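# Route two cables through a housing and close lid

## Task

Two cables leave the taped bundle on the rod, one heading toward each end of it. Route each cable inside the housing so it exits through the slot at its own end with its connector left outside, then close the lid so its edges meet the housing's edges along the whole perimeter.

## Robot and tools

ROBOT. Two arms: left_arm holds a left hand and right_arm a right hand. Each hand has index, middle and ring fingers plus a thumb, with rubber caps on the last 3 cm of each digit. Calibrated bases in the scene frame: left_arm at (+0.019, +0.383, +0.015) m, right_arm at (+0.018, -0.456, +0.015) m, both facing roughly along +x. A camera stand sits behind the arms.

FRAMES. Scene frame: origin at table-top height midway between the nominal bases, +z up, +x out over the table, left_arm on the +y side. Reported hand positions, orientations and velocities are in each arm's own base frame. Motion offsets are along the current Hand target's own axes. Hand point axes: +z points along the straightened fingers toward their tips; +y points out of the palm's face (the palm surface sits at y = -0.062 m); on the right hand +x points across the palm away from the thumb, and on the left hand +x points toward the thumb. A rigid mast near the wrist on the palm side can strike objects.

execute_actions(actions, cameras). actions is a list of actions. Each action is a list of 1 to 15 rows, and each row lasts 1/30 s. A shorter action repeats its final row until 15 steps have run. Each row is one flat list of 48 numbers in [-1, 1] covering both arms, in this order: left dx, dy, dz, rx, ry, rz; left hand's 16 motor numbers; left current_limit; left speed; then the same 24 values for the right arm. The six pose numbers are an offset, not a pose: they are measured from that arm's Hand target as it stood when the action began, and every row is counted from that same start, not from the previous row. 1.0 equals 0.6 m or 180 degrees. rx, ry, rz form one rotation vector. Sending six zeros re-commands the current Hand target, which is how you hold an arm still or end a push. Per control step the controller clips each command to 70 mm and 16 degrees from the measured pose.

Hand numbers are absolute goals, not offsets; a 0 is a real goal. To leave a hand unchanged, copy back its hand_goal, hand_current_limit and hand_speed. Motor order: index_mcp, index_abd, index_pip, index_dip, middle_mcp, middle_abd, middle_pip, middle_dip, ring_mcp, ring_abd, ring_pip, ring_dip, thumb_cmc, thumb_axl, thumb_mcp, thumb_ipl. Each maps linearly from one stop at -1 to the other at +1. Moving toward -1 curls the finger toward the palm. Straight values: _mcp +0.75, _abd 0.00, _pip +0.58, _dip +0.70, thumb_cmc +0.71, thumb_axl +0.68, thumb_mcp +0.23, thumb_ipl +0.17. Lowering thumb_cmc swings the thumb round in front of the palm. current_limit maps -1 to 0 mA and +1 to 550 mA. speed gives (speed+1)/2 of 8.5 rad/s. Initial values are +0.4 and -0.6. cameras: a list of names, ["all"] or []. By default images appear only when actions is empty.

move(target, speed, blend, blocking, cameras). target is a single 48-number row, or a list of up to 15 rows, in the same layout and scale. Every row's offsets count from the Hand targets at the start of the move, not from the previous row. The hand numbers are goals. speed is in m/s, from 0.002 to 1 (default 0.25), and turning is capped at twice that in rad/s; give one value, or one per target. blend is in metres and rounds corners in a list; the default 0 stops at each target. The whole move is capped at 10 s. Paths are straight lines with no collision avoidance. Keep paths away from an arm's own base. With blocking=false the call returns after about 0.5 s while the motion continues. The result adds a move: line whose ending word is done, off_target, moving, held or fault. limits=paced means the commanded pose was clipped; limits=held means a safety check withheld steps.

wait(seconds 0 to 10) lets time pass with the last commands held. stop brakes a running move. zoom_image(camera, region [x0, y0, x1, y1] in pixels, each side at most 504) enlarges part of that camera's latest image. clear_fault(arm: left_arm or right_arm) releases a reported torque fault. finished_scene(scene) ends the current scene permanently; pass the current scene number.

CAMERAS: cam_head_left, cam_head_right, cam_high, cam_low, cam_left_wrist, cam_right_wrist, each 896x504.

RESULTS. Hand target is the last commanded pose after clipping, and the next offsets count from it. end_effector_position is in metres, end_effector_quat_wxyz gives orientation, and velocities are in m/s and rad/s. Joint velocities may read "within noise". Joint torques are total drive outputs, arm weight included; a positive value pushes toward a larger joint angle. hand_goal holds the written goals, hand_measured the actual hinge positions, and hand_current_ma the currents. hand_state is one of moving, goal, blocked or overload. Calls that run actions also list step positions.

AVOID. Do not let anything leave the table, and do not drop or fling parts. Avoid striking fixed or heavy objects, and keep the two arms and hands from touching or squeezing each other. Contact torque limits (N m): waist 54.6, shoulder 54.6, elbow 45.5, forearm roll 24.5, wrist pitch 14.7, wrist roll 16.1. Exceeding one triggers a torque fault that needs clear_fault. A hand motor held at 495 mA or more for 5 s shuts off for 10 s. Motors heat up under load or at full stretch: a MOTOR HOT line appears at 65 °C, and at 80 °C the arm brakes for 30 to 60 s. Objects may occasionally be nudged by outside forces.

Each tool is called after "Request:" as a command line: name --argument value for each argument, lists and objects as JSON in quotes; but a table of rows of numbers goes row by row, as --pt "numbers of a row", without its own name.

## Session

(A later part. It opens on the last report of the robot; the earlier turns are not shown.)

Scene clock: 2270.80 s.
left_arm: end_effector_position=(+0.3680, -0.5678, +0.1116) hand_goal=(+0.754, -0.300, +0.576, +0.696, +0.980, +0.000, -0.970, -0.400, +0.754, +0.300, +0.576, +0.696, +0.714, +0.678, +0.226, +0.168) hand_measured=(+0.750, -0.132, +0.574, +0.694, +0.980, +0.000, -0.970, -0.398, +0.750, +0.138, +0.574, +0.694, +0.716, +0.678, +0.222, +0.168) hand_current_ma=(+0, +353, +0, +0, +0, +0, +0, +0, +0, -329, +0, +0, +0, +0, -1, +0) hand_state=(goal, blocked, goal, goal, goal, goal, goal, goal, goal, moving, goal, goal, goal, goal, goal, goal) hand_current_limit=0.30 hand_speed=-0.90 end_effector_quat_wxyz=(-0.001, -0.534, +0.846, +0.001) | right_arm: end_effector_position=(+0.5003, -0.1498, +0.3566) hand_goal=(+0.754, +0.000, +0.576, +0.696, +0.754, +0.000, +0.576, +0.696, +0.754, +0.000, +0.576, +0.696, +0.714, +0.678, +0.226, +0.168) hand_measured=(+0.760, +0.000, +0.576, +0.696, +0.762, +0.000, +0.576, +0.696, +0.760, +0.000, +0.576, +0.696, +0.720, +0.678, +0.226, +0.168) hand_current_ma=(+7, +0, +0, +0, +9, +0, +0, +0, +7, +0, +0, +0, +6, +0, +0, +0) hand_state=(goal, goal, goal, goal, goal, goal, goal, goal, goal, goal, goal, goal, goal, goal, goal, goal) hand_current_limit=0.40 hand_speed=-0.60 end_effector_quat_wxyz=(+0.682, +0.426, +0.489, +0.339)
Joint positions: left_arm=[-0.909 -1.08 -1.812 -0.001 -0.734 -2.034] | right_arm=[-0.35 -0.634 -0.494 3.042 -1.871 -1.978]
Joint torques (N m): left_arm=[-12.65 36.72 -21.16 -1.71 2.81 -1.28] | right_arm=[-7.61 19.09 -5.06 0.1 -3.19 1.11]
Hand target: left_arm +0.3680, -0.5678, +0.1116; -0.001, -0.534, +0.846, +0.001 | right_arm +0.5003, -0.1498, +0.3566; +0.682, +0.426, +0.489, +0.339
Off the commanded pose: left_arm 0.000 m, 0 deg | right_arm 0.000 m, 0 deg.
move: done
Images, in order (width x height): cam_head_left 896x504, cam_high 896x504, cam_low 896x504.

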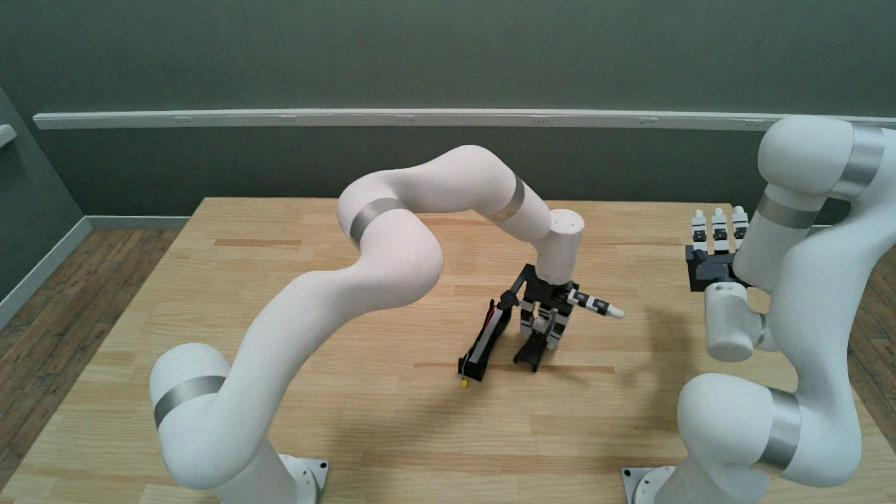

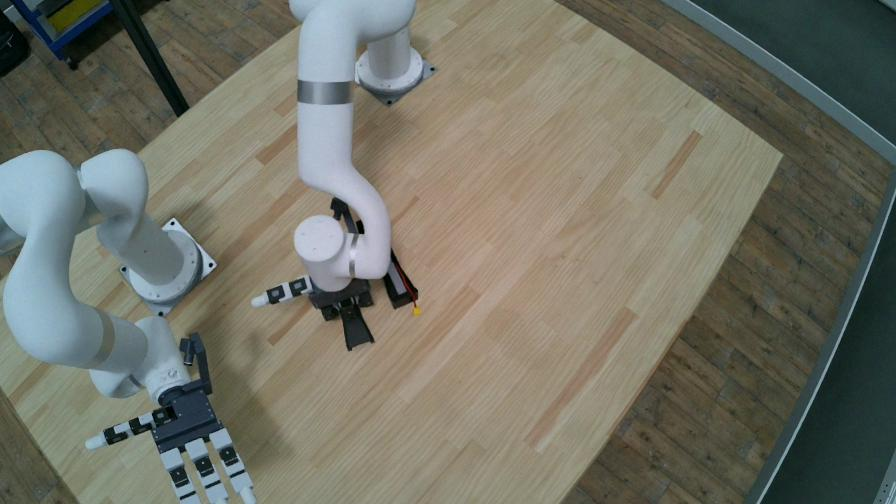

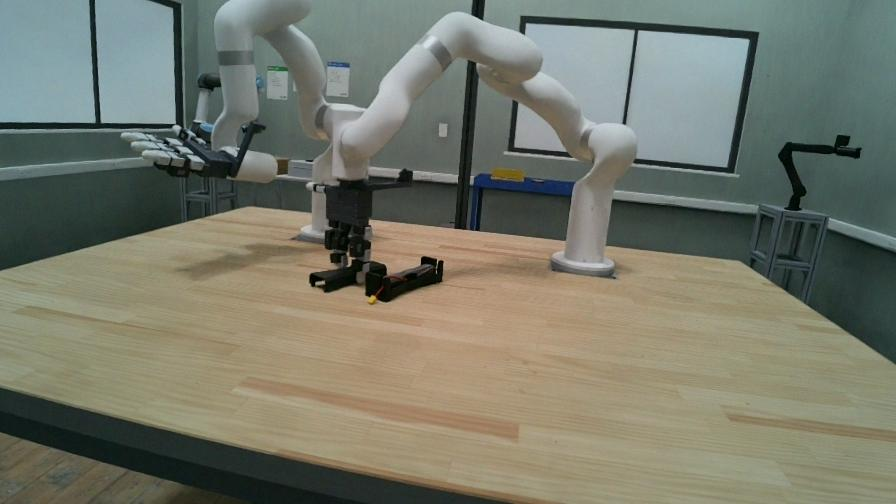

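Request:
move --target '[0,0,-0.14,0,0,0,0.754,-0.3,0.576,0.696,0.98,0,-0.97,-0.4,0.754,0.3,0.576,0.696,0.714,0.678,0.226,0.168,0.3,-0.9,0,0,0,0,0,0,0.754,0,0.576,0.696,0.754,0,0.576,0.696,0.754,0,0.576,0.696,0.714,0.678,0.226,0.168,0.4,-0.6]' --speed 0.08 --cameras '["cam_head_left", "cam_low", "cam_high"]'

Request:
zoom_image --camera "cam_low" --region '[290, 200, 450, 310]'

Request:
zoom_image --camera "cam_head_left" --region '[450, 270, 590, 400]'

Request:
zoom_image --camera "cam_high" --region '[280, 210, 440, 360]'

Scene clock: 2283.83 s.
left_arm: end_effector_position=(+0.3681, -0.5678, +0.1956) hand_goal=(+0.754, -0.300, +0.576, +0.696, +0.980, +0.000, -0.970, -0.400, +0.754, +0.300, +0.576, +0.696, +0.714, +0.678, +0.226, +0.168) hand_measured=(+0.752, -0.132, +0.574, +0.694, +0.980, +0.000, -0.970, -0.398, +0.750, +0.138, +0.574, +0.694, +0.716, +0.678, +0.222, +0.168) hand_current_ma=(+0, +349, +0, +0, +0, +0, +0, +0, +0, -326, +0, +0, +0, +0, -1, +0) hand_state=(goal, blocked, goal, goal, goal, goal, goal, goal, goal, blocked, goal, goal, goal, goal, goal, goal) hand_current_limit=0.30 hand_speed=-0.90 end_effector_quat_wxyz=(-0.001, -0.534, +0.846, +0.001) | right_arm: end_effector_position=(+0.5003, -0.1498, +0.3566) hand_goal=(+0.754, +0.000, +0.576, +0.696, +0.754, +0.000, +0.576, +0.696, +0.754, +0.000, +0.576, +0.696, +0.714, +0.678, +0.226, +0.168) hand_measured=(+0.760, +0.000, +0.576, +0.696, +0.762, +0.000, +0.576, +0.696, +0.760, +0.000, +0.576, +0.696, +0.720, +0.678, +0.226, +0.168) hand_current_ma=(+7, +0, +0, +0, +9, +0, +0, +0, +7, +0, +0, +0, +6, +0, +0, +0) hand_state=(goal, goal, goal, goal, goal, goal, goal, goal, goal, goal, goal, goal, goal, goal, goal, goal) hand_current_limit=0.40 hand_speed=-0.60 end_effector_quat_wxyz=(+0.682, +0.426, +0.489, +0.339)
Joint positions: left_arm=[-0.909 -0.969 -1.818 -0.001 -0.85 -2.034] | right_arm=[-0.35 -0.634 -0.494 3.042 -1.871 -1.978]
Joint torques (N m): left_arm=[13.7 59.67 -40.66 3.36 -2.88 -1.22] | right_arm=[-7.86 19.38 -4.82 0.31 -3.25 1.08]
Hand target: left_arm +0.3682, -0.5678, +0.1956; -0.001, -0.534, +0.846, +0.001 | right_arm +0.5003, -0.1498, +0.3566; +0.682, +0.426, +0.489, +0.339
Off the commanded pose: left_arm 0.000 m, 0 deg | right_arm 0.000 m, 0 deg.
move: done
Images, in order (width x height): cam_head_left 896x504, cam_high 896x504, cam_low 896x504.

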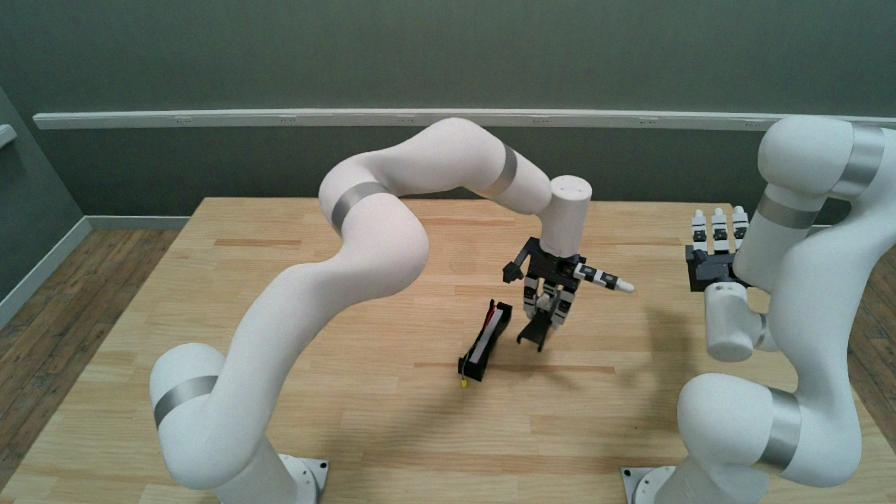

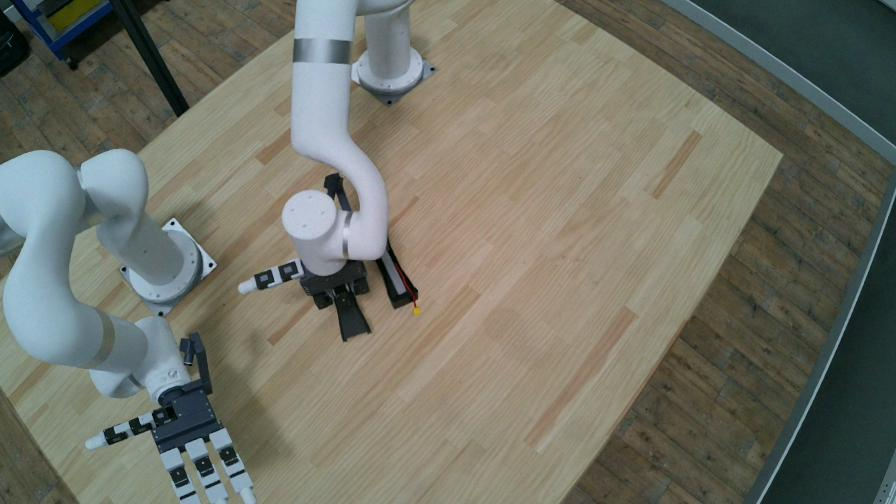

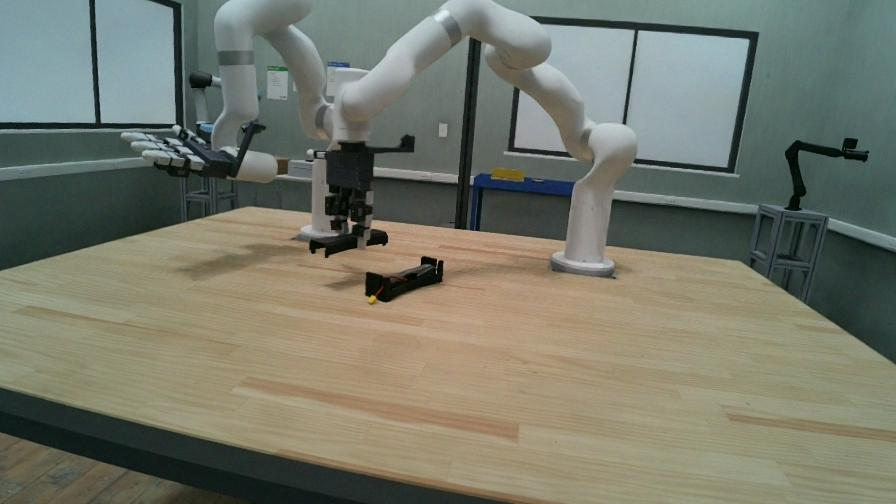

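Scaled by 3.150 from the camera's 896x504 image, which has a finer 1280x720 frame.

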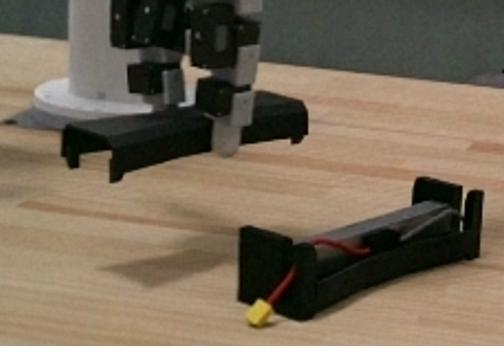

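Scaled by 3.600 from the camera's 896x504 image, which has a finer 1280x720 frame.

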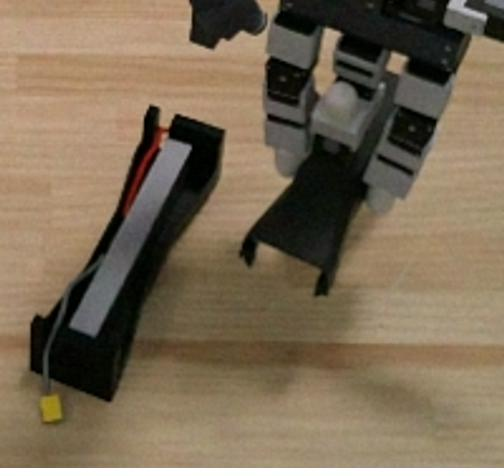

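Scaled by 3.150 from the camera's 896x504 image, which has a finer 1280x720 frame.

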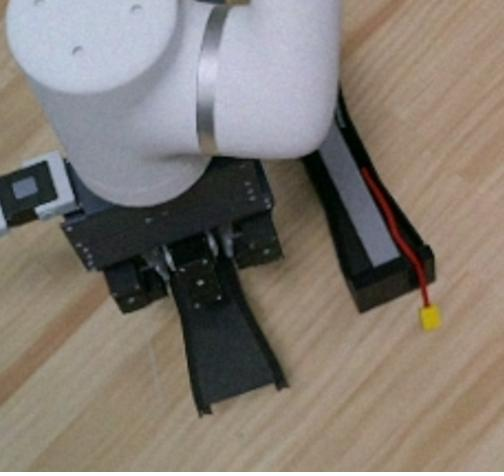

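Request:
move --target '[-0.1836,0.1342,0,0,0,-0.0328,0.754,-0.3,0.576,0.696,0.98,0,-0.97,-0.4,0.754,0.3,0.576,0.696,0.714,0.678,0.226,0.168,0.3,-0.9,0,0,0,0,0,0,0.754,0,0.576,0.696,0.754,0,0.576,0.696,0.754,0,0.576,0.696,0.714,0.678,0.226,0.168,0.4,-0.6]' --speed 0.08 --cameras '["cam_head_left", "cam_low", "cam_high"]'

Request:
zoom_image --camera "cam_low" --region '[340, 200, 460, 310]'

Request:
zoom_image --camera "cam_head_left" --region '[430, 270, 570, 400]'

Request:
zoom_image --camera "cam_high" --region '[310, 180, 450, 320]'

Scene clock: 2312.63 s.
left_arm: end_effector_position=(+0.3429, -0.4337, +0.1957) hand_goal=(+0.754, -0.300, +0.576, +0.696, +0.980, +0.000, -0.970, -0.400, +0.754, +0.300, +0.576, +0.696, +0.714, +0.678, +0.226, +0.168) hand_measured=(+0.752, -0.132, +0.574, +0.694, +0.980, +0.000, -0.970, -0.398, +0.750, +0.138, +0.574, +0.694, +0.716, +0.678, +0.222, +0.168) hand_current_ma=(+0, +349, +0, +0, +0, +0, +0, +0, +0, -326, +0, +0, +0, +0, -1, +0) hand_state=(goal, blocked, goal, goal, goal, goal, goal, goal, goal, blocked, goal, goal, goal, goal, goal, goal) hand_current_limit=0.30 hand_speed=-0.90 end_effector_quat_wxyz=(-0.001, -0.577, +0.817, +0.001) | right_arm: end_effector_position=(+0.5003, -0.1498, +0.3566) hand_goal=(+0.754, +0.000, +0.576, +0.696, +0.754, +0.000, +0.576, +0.696, +0.754, +0.000, +0.576, +0.696, +0.714, +0.678, +0.226, +0.168) hand_measured=(+0.760, +0.000, +0.576, +0.696, +0.762, +0.000, +0.576, +0.696, +0.760, +0.000, +0.576, +0.696, +0.720, +0.678, +0.226, +0.168) hand_current_ma=(+7, +0, +0, +0, +9, +0, +0, +0, +7, +0, +0, +0, +6, +0, +0, +0) hand_state=(goal, goal, goal, goal, goal, goal, goal, goal, goal, goal, goal, goal, goal, goal, goal, goal) hand_current_limit=0.40 hand_speed=-0.60 end_effector_quat_wxyz=(+0.682, +0.426, +0.489, +0.339)
Joint positions: left_arm=[-0.797 -0.672 -1.308 -0.001 -0.637 -2.025] | right_arm=[-0.35 -0.634 -0.494 3.042 -1.871 -1.978]
Joint torques (N m): left_arm=[15.28 52.15 -19.7 0.7 3.02 1.06] | right_arm=[-7.6 19.75 -4.8 0.48 -3.24 1.14]
Hand target: left_arm +0.3429, -0.4337, +0.1957; -0.001, -0.577, +0.817, +0.001 | right_arm +0.5003, -0.1498, +0.3566; +0.682, +0.426, +0.489, +0.339
Off the commanded pose: left_arm 0.000 m, 0 deg | right_arm 0.000 m, 0 deg.
move: done
Images, in order (width x height): cam_head_left 896x504, cam_high 896x504, cam_low 896x504.

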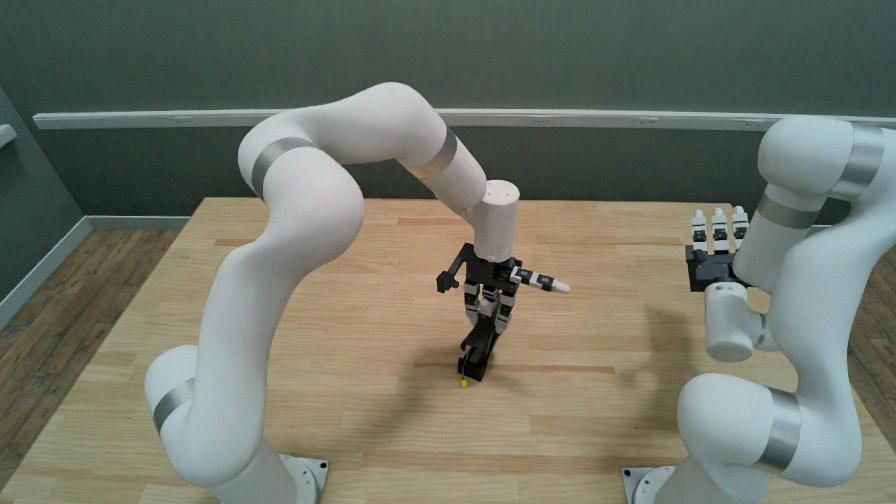

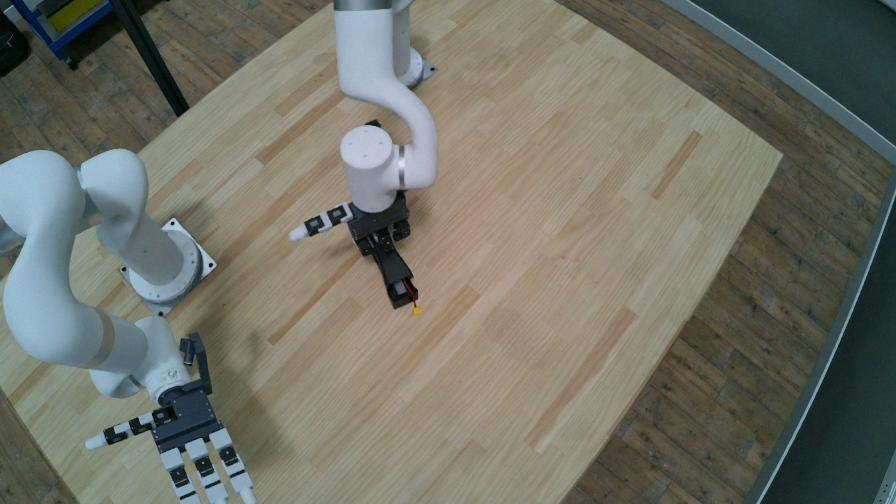

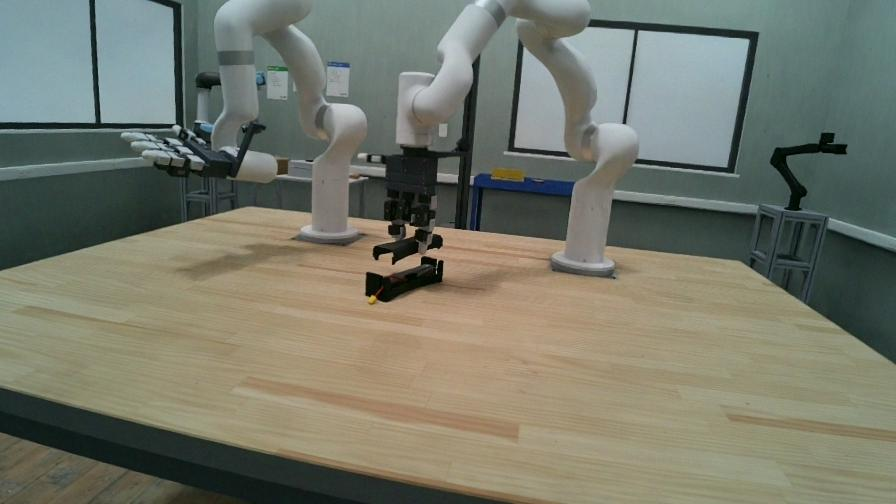

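Scaled by 4.200 from the camera's 896x504 image, which has a finer 1280x720 frame.

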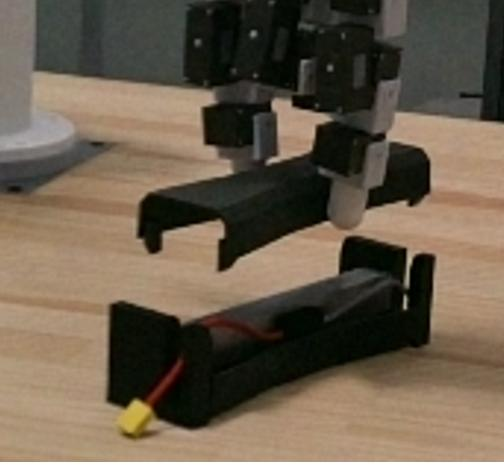

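Scaled by 3.600 from the camera's 896x504 image, which has a finer 1280x720 frame.

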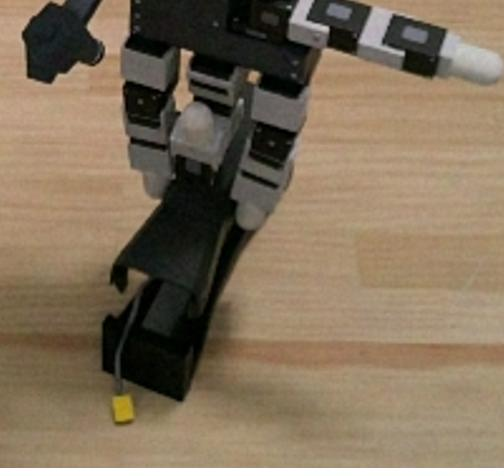

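Scaled by 3.600 from the camera's 896x504 image, which has a finer 1280x720 frame.

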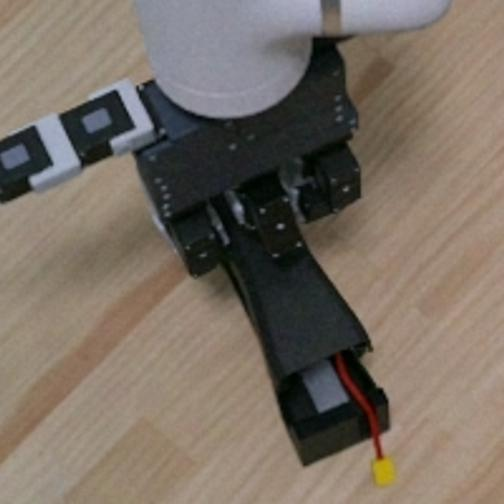

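Request:
move --target '[0,0,0.0317,0,0,0,0.754,-0.3,0.576,0.696,0.98,0,-0.97,-0.4,0.754,0.3,0.576,0.696,0.714,0.678,0.226,0.168,0.3,-0.9,0,0,0,0,0,0,0.754,0,0.576,0.696,0.754,0,0.576,0.696,0.754,0,0.576,0.696,0.714,0.678,0.226,0.168,0.4,-0.6]' --speed 0.05 --cameras '["cam_head_left", "cam_low", "cam_high", "cam_head_right"]'

Request:
zoom_image --camera "cam_low" --region '[355, 220, 455, 305]'

Request:
zoom_image --camera "cam_head_left" --region '[440, 300, 530, 400]'

Request:
zoom_image --camera "cam_high" --region '[340, 200, 440, 320]'

Scene clock: 2343.13 s.
left_arm: end_effector_position=(+0.3429, -0.4337, +0.1767) hand_goal=(+0.754, -0.300, +0.576, +0.696, +0.980, +0.000, -0.970, -0.400, +0.754, +0.300, +0.576, +0.696, +0.714, +0.678, +0.226, +0.168) hand_measured=(+0.752, -0.132, +0.574, +0.694, +0.980, +0.000, -0.970, -0.398, +0.750, +0.138, +0.574, +0.694, +0.716, +0.678, +0.222, +0.168) hand_current_ma=(+0, +349, +0, +0, +0, +0, +0, +0, +0, -326, +0, +0, +0, +0, -1, +0) hand_state=(goal, blocked, goal, goal, goal, goal, goal, goal, goal, blocked, goal, goal, goal, goal, goal, goal) hand_current_limit=0.30 hand_speed=-0.90 end_effector_quat_wxyz=(-0.001, -0.577, +0.817, +0.001) | right_arm: end_effector_position=(+0.5003, -0.1498, +0.3566) hand_goal=(+0.754, +0.000, +0.576, +0.696, +0.754, +0.000, +0.576, +0.696, +0.754, +0.000, +0.576, +0.696, +0.714, +0.678, +0.226, +0.168) hand_measured=(+0.760, +0.000, +0.576, +0.696, +0.762, +0.000, +0.576, +0.696, +0.760, +0.000, +0.576, +0.696, +0.720, +0.678, +0.226, +0.168) hand_current_ma=(+7, +0, +0, +0, +9, +0, +0, +0, +7, +0, +0, +0, +6, +0, +0, +0) hand_state=(goal, goal, goal, goal, goal, goal, goal, goal, goal, goal, goal, goal, goal, goal, goal, goal) hand_current_limit=0.40 hand_speed=-0.60 end_effector_quat_wxyz=(+0.682, +0.426, +0.489, +0.339)
Joint positions: left_arm=[-0.797 -0.7 -1.303 -0.001 -0.605 -2.025] | right_arm=[-0.35 -0.634 -0.494 3.042 -1.871 -1.978]
Joint torques (N m): left_arm=[10.88 27.24 -19.19 -1.67 2.98 0.99] | right_arm=[-6.94 19.6 -4.33 0.45 -3.28 1.09]
Hand target: left_arm +0.3428, -0.4337, +0.1767; -0.001, -0.577, +0.817, +0.001 | right_arm +0.5003, -0.1498, +0.3566; +0.682, +0.426, +0.489, +0.339
Off the commanded pose: left_arm 0.000 m, 0 deg | right_arm 0.000 m, 0 deg.
move: done
Images, in order (width x height): cam_head_left 896x504, cam_head_right 896x504, cam_high 896x504, cam_low 896x504.

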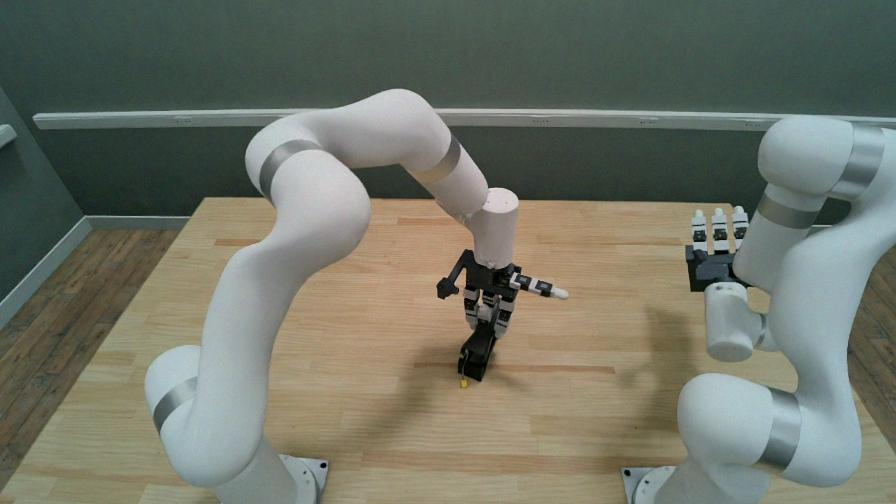

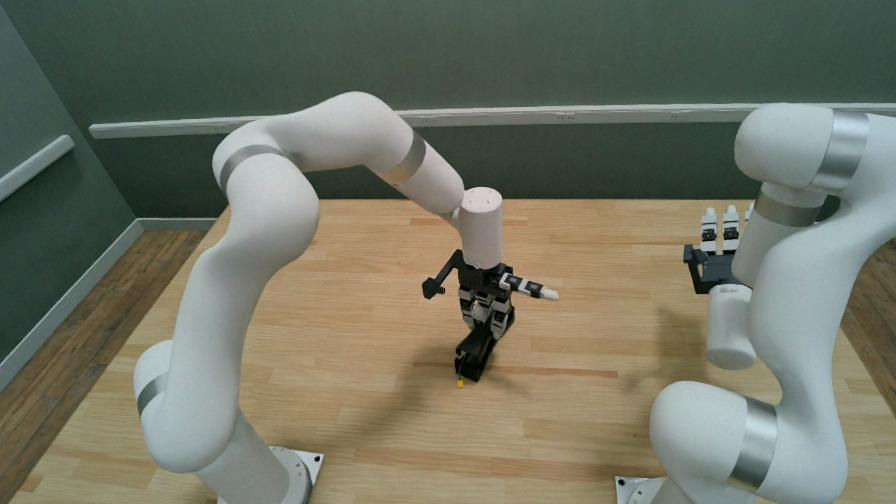

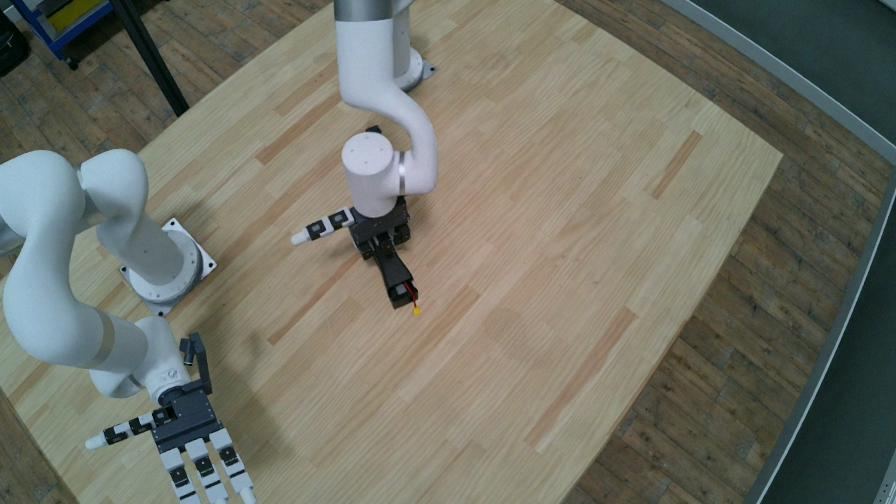

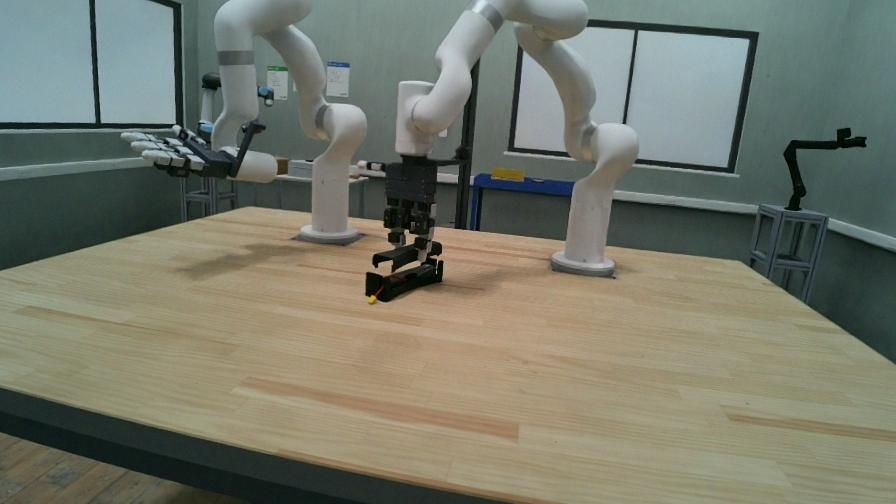

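Scaled by 5.040 from the camera's 896x504 image, which has a finer 1280x720 frame.

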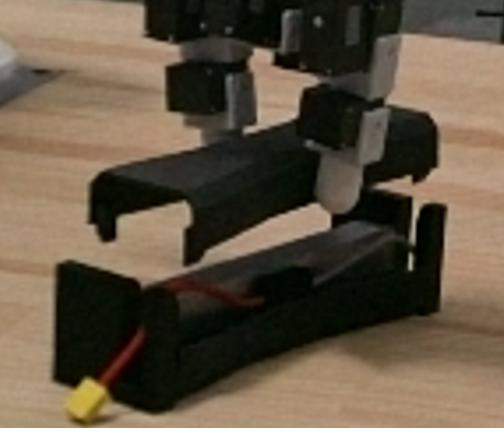

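Scaled by 5.040 from the camera's 896x504 image, which has a finer 1280x720 frame.

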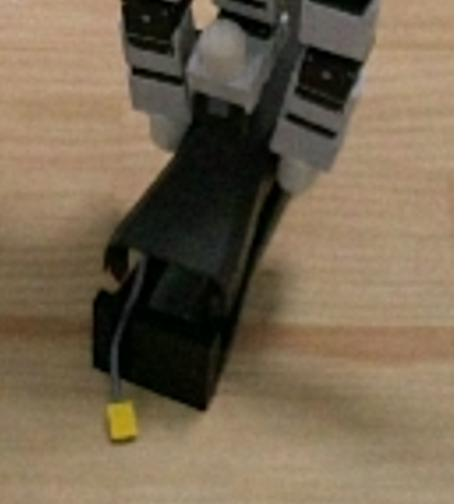

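Scaled by 4.200 from the camera's 896x504 image, which has a finer 1280x720 frame.

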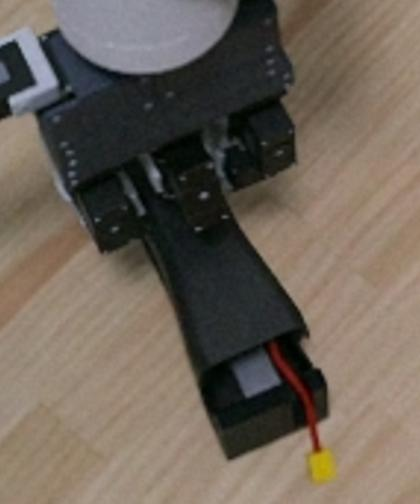

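Request:
zoom_image --camera "cam_head_left" --region '[450, 335, 500, 385]'

Request:
zoom_image --camera "cam_head_right" --region '[440, 310, 530, 390]'

Request:
zoom_image --camera "cam_low" --region '[360, 245, 410, 305]'

Request:
zoom_image --camera "cam_low" --region '[405, 235, 455, 295]'

Scaled by 10.080 from the camera's 896x504 image, which has a finer 1280x720 frame.

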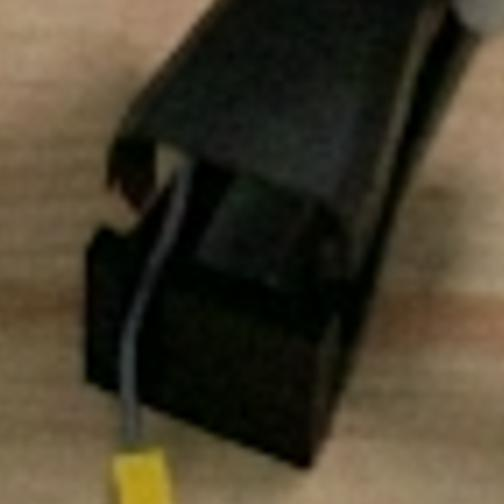

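Scaled by 5.600 from the camera's 896x504 image, which has a finer 1280x720 frame.

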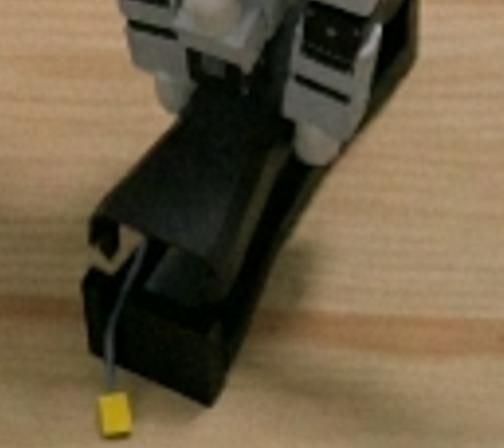

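Scaled by 8.400 from the camera's 896x504 image, which has a finer 1280x720 frame.

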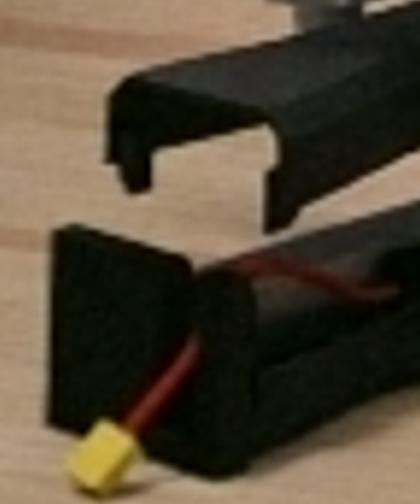

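Scaled by 8.400 from the camera's 896x504 image, which has a finer 1280x720 frame.

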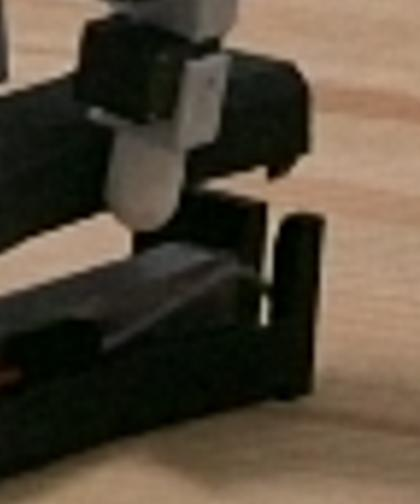

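Request:
zoom_image --camera "cam_high" --region '[375, 265, 425, 320]'

Scaled by 9.164 from the camera's 896x504 image, which has a finer 1280x720 frame.

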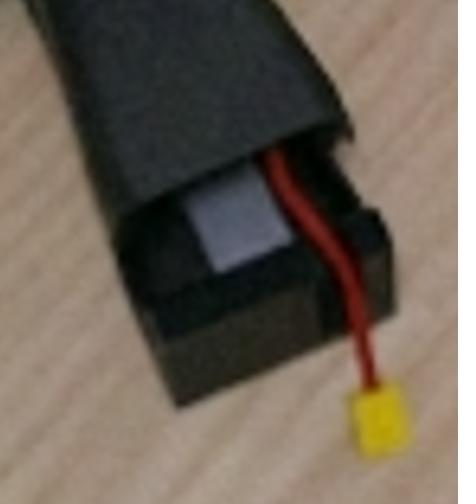

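Request:
move --target '[-0.0033,-0.01,0.004,0,0,0,0.754,-0.3,0.576,0.696,0.98,0,-0.97,-0.4,0.754,0.3,0.576,0.696,0.714,0.678,0.226,0.168,0.3,-0.9,0,0,0,0,0,0,0.754,0,0.576,0.696,0.754,0,0.576,0.696,0.754,0,0.576,0.696,0.714,0.678,0.226,0.168,0.4,-0.6]' --speed 0.04 --cameras '["cam_head_left", "cam_low", "cam_high", "cam_head_right"]'

Request:
zoom_image --camera "cam_low" --region '[360, 245, 410, 305]'

Request:
zoom_image --camera "cam_low" --region '[405, 235, 455, 295]'

Request:
zoom_image --camera "cam_head_left" --region '[450, 335, 500, 385]'

Request:
zoom_image --camera "cam_high" --region '[375, 265, 425, 320]'

Request:
zoom_image --camera "cam_head_right" --region '[440, 310, 530, 390]'

Scene clock: 2397.73 s.
left_arm: end_effector_position=(+0.3491, -0.4339, +0.1743) hand_goal=(+0.754, -0.300, +0.576, +0.696, +0.980, +0.000, -0.970, -0.400, +0.754, +0.300, +0.576, +0.696, +0.714, +0.678, +0.226, +0.168) hand_measured=(+0.752, -0.132, +0.574, +0.694, +0.980, +0.000, -0.970, -0.398, +0.750, +0.138, +0.574, +0.694, +0.716, +0.678, +0.222, +0.168) hand_current_ma=(+0, +349, +0, +0, +0, +0, +0, +0, +0, -326, +0, +0, +0, +0, -1, +0) hand_state=(goal, blocked, goal, goal, goal, goal, goal, goal, goal, blocked, goal, goal, goal, goal, goal, goal) hand_current_limit=0.30 hand_speed=-0.90 end_effector_quat_wxyz=(-0.001, -0.577, +0.817, +0.001) | right_arm: end_effector_position=(+0.5003, -0.1498, +0.3566) hand_goal=(+0.754, +0.000, +0.576, +0.696, +0.754, +0.000, +0.576, +0.696, +0.754, +0.000, +0.576, +0.696, +0.714, +0.678, +0.226, +0.168) hand_measured=(+0.760, +0.000, +0.576, +0.696, +0.762, +0.000, +0.576, +0.696, +0.760, +0.000, +0.576, +0.696, +0.720, +0.678, +0.226, +0.168) hand_current_ma=(+7, +0, +0, +0, +9, +0, +0, +0, +7, +0, +0, +0, +6, +0, +0, +0) hand_state=(goal, goal, goal, goal, goal, goal, goal, goal, goal, goal, goal, goal, goal, goal, goal, goal) hand_current_limit=0.40 hand_speed=-0.60 end_effector_quat_wxyz=(+0.682, +0.426, +0.489, +0.339)
Joint positions: left_arm=[-0.79 -0.713 -1.319 -0.001 -0.607 -2.018] | right_arm=[-0.35 -0.634 -0.494 3.042 -1.871 -1.978]
Joint torques (N m): left_arm=[15.25 27.66 -37.38 -0.16 -2.89 1.01] | right_arm=[-6.78 19.5 -4.56 0.29 -3.28 1.09]
Hand target: left_arm +0.3492, -0.4339, +0.1743; -0.001, -0.577, +0.817, +0.001 | right_arm +0.5003, -0.1498, +0.3566; +0.682, +0.426, +0.489, +0.339
Off the commanded pose: left_arm 0.000 m, 0 deg | right_arm 0.000 m, 0 deg.
move: done
Images, in order (width x height): cam_head_left 896x504, cam_head_right 896x504, cam_high 896x504, cam_low 896x504.

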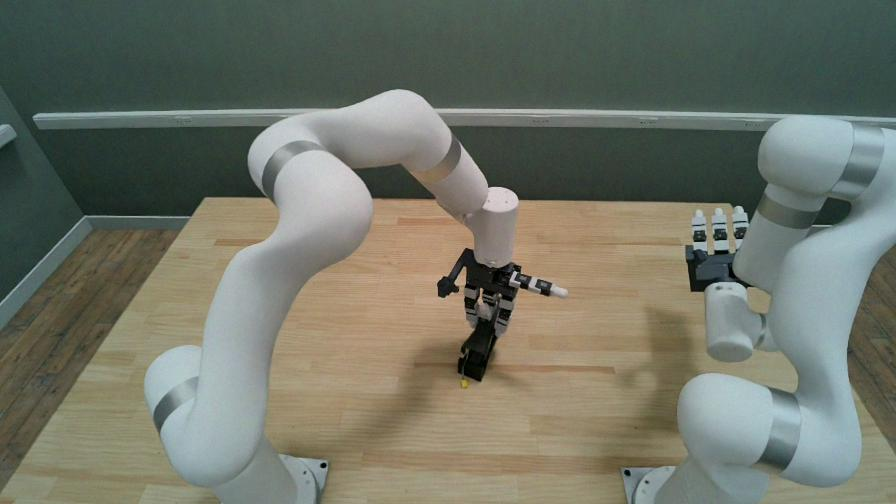

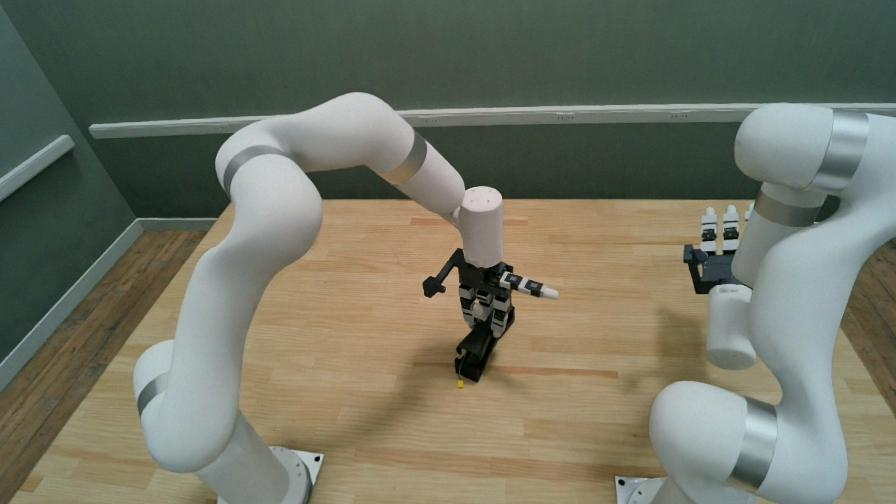

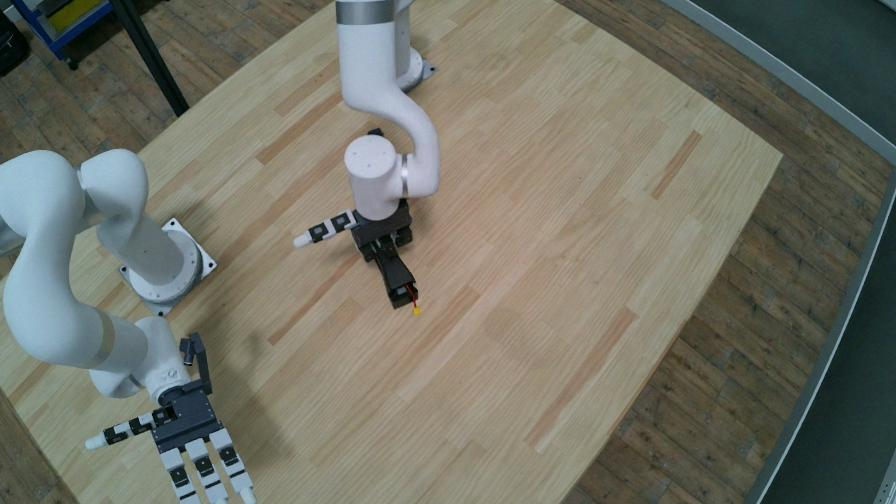

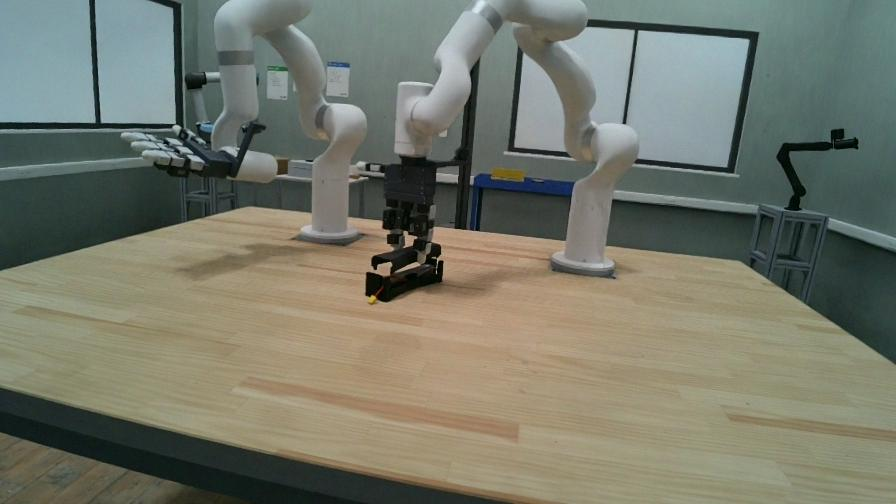

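Scaled by 8.400 from the camera's 896x504 image, which has a finer 1280x720 frame.

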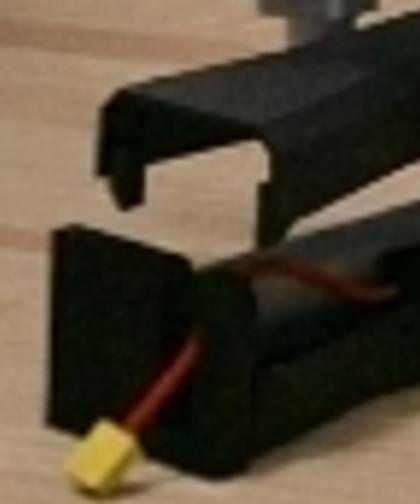

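Scaled by 8.400 from the camera's 896x504 image, which has a finer 1280x720 frame.

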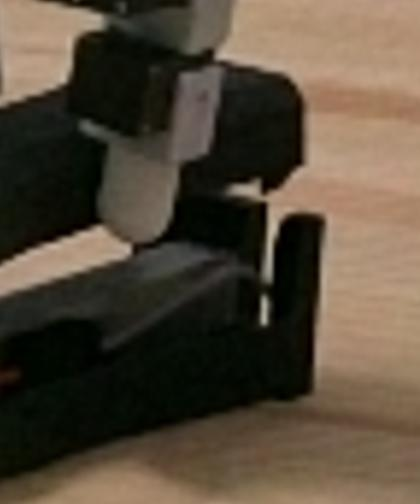

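Scaled by 10.080 from the camera's 896x504 image, which has a finer 1280x720 frame.

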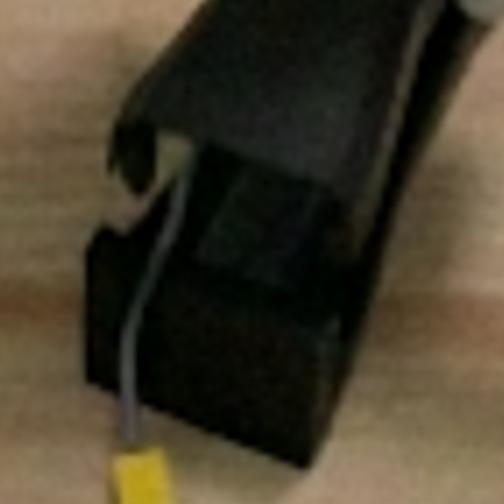

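Scaled by 9.164 from the camera's 896x504 image, which has a finer 1280x720 frame.

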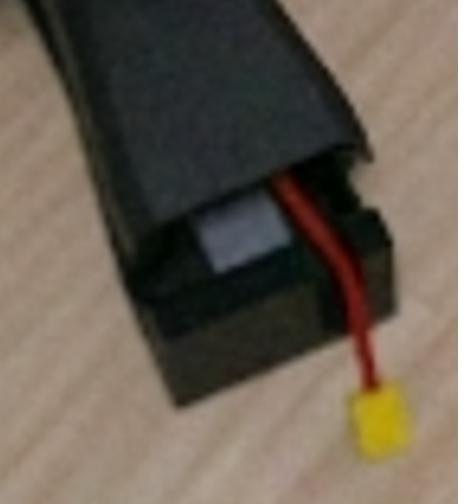

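Scaled by 5.600 from the camera's 896x504 image, which has a finer 1280x720 frame.

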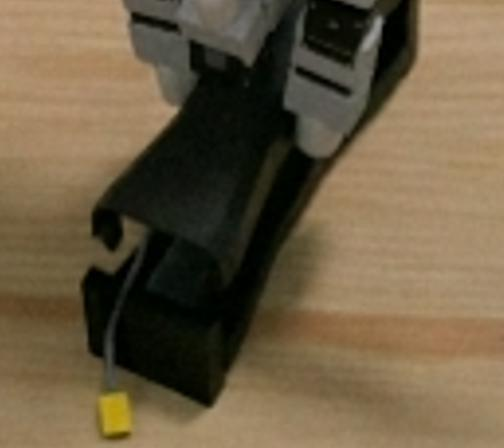

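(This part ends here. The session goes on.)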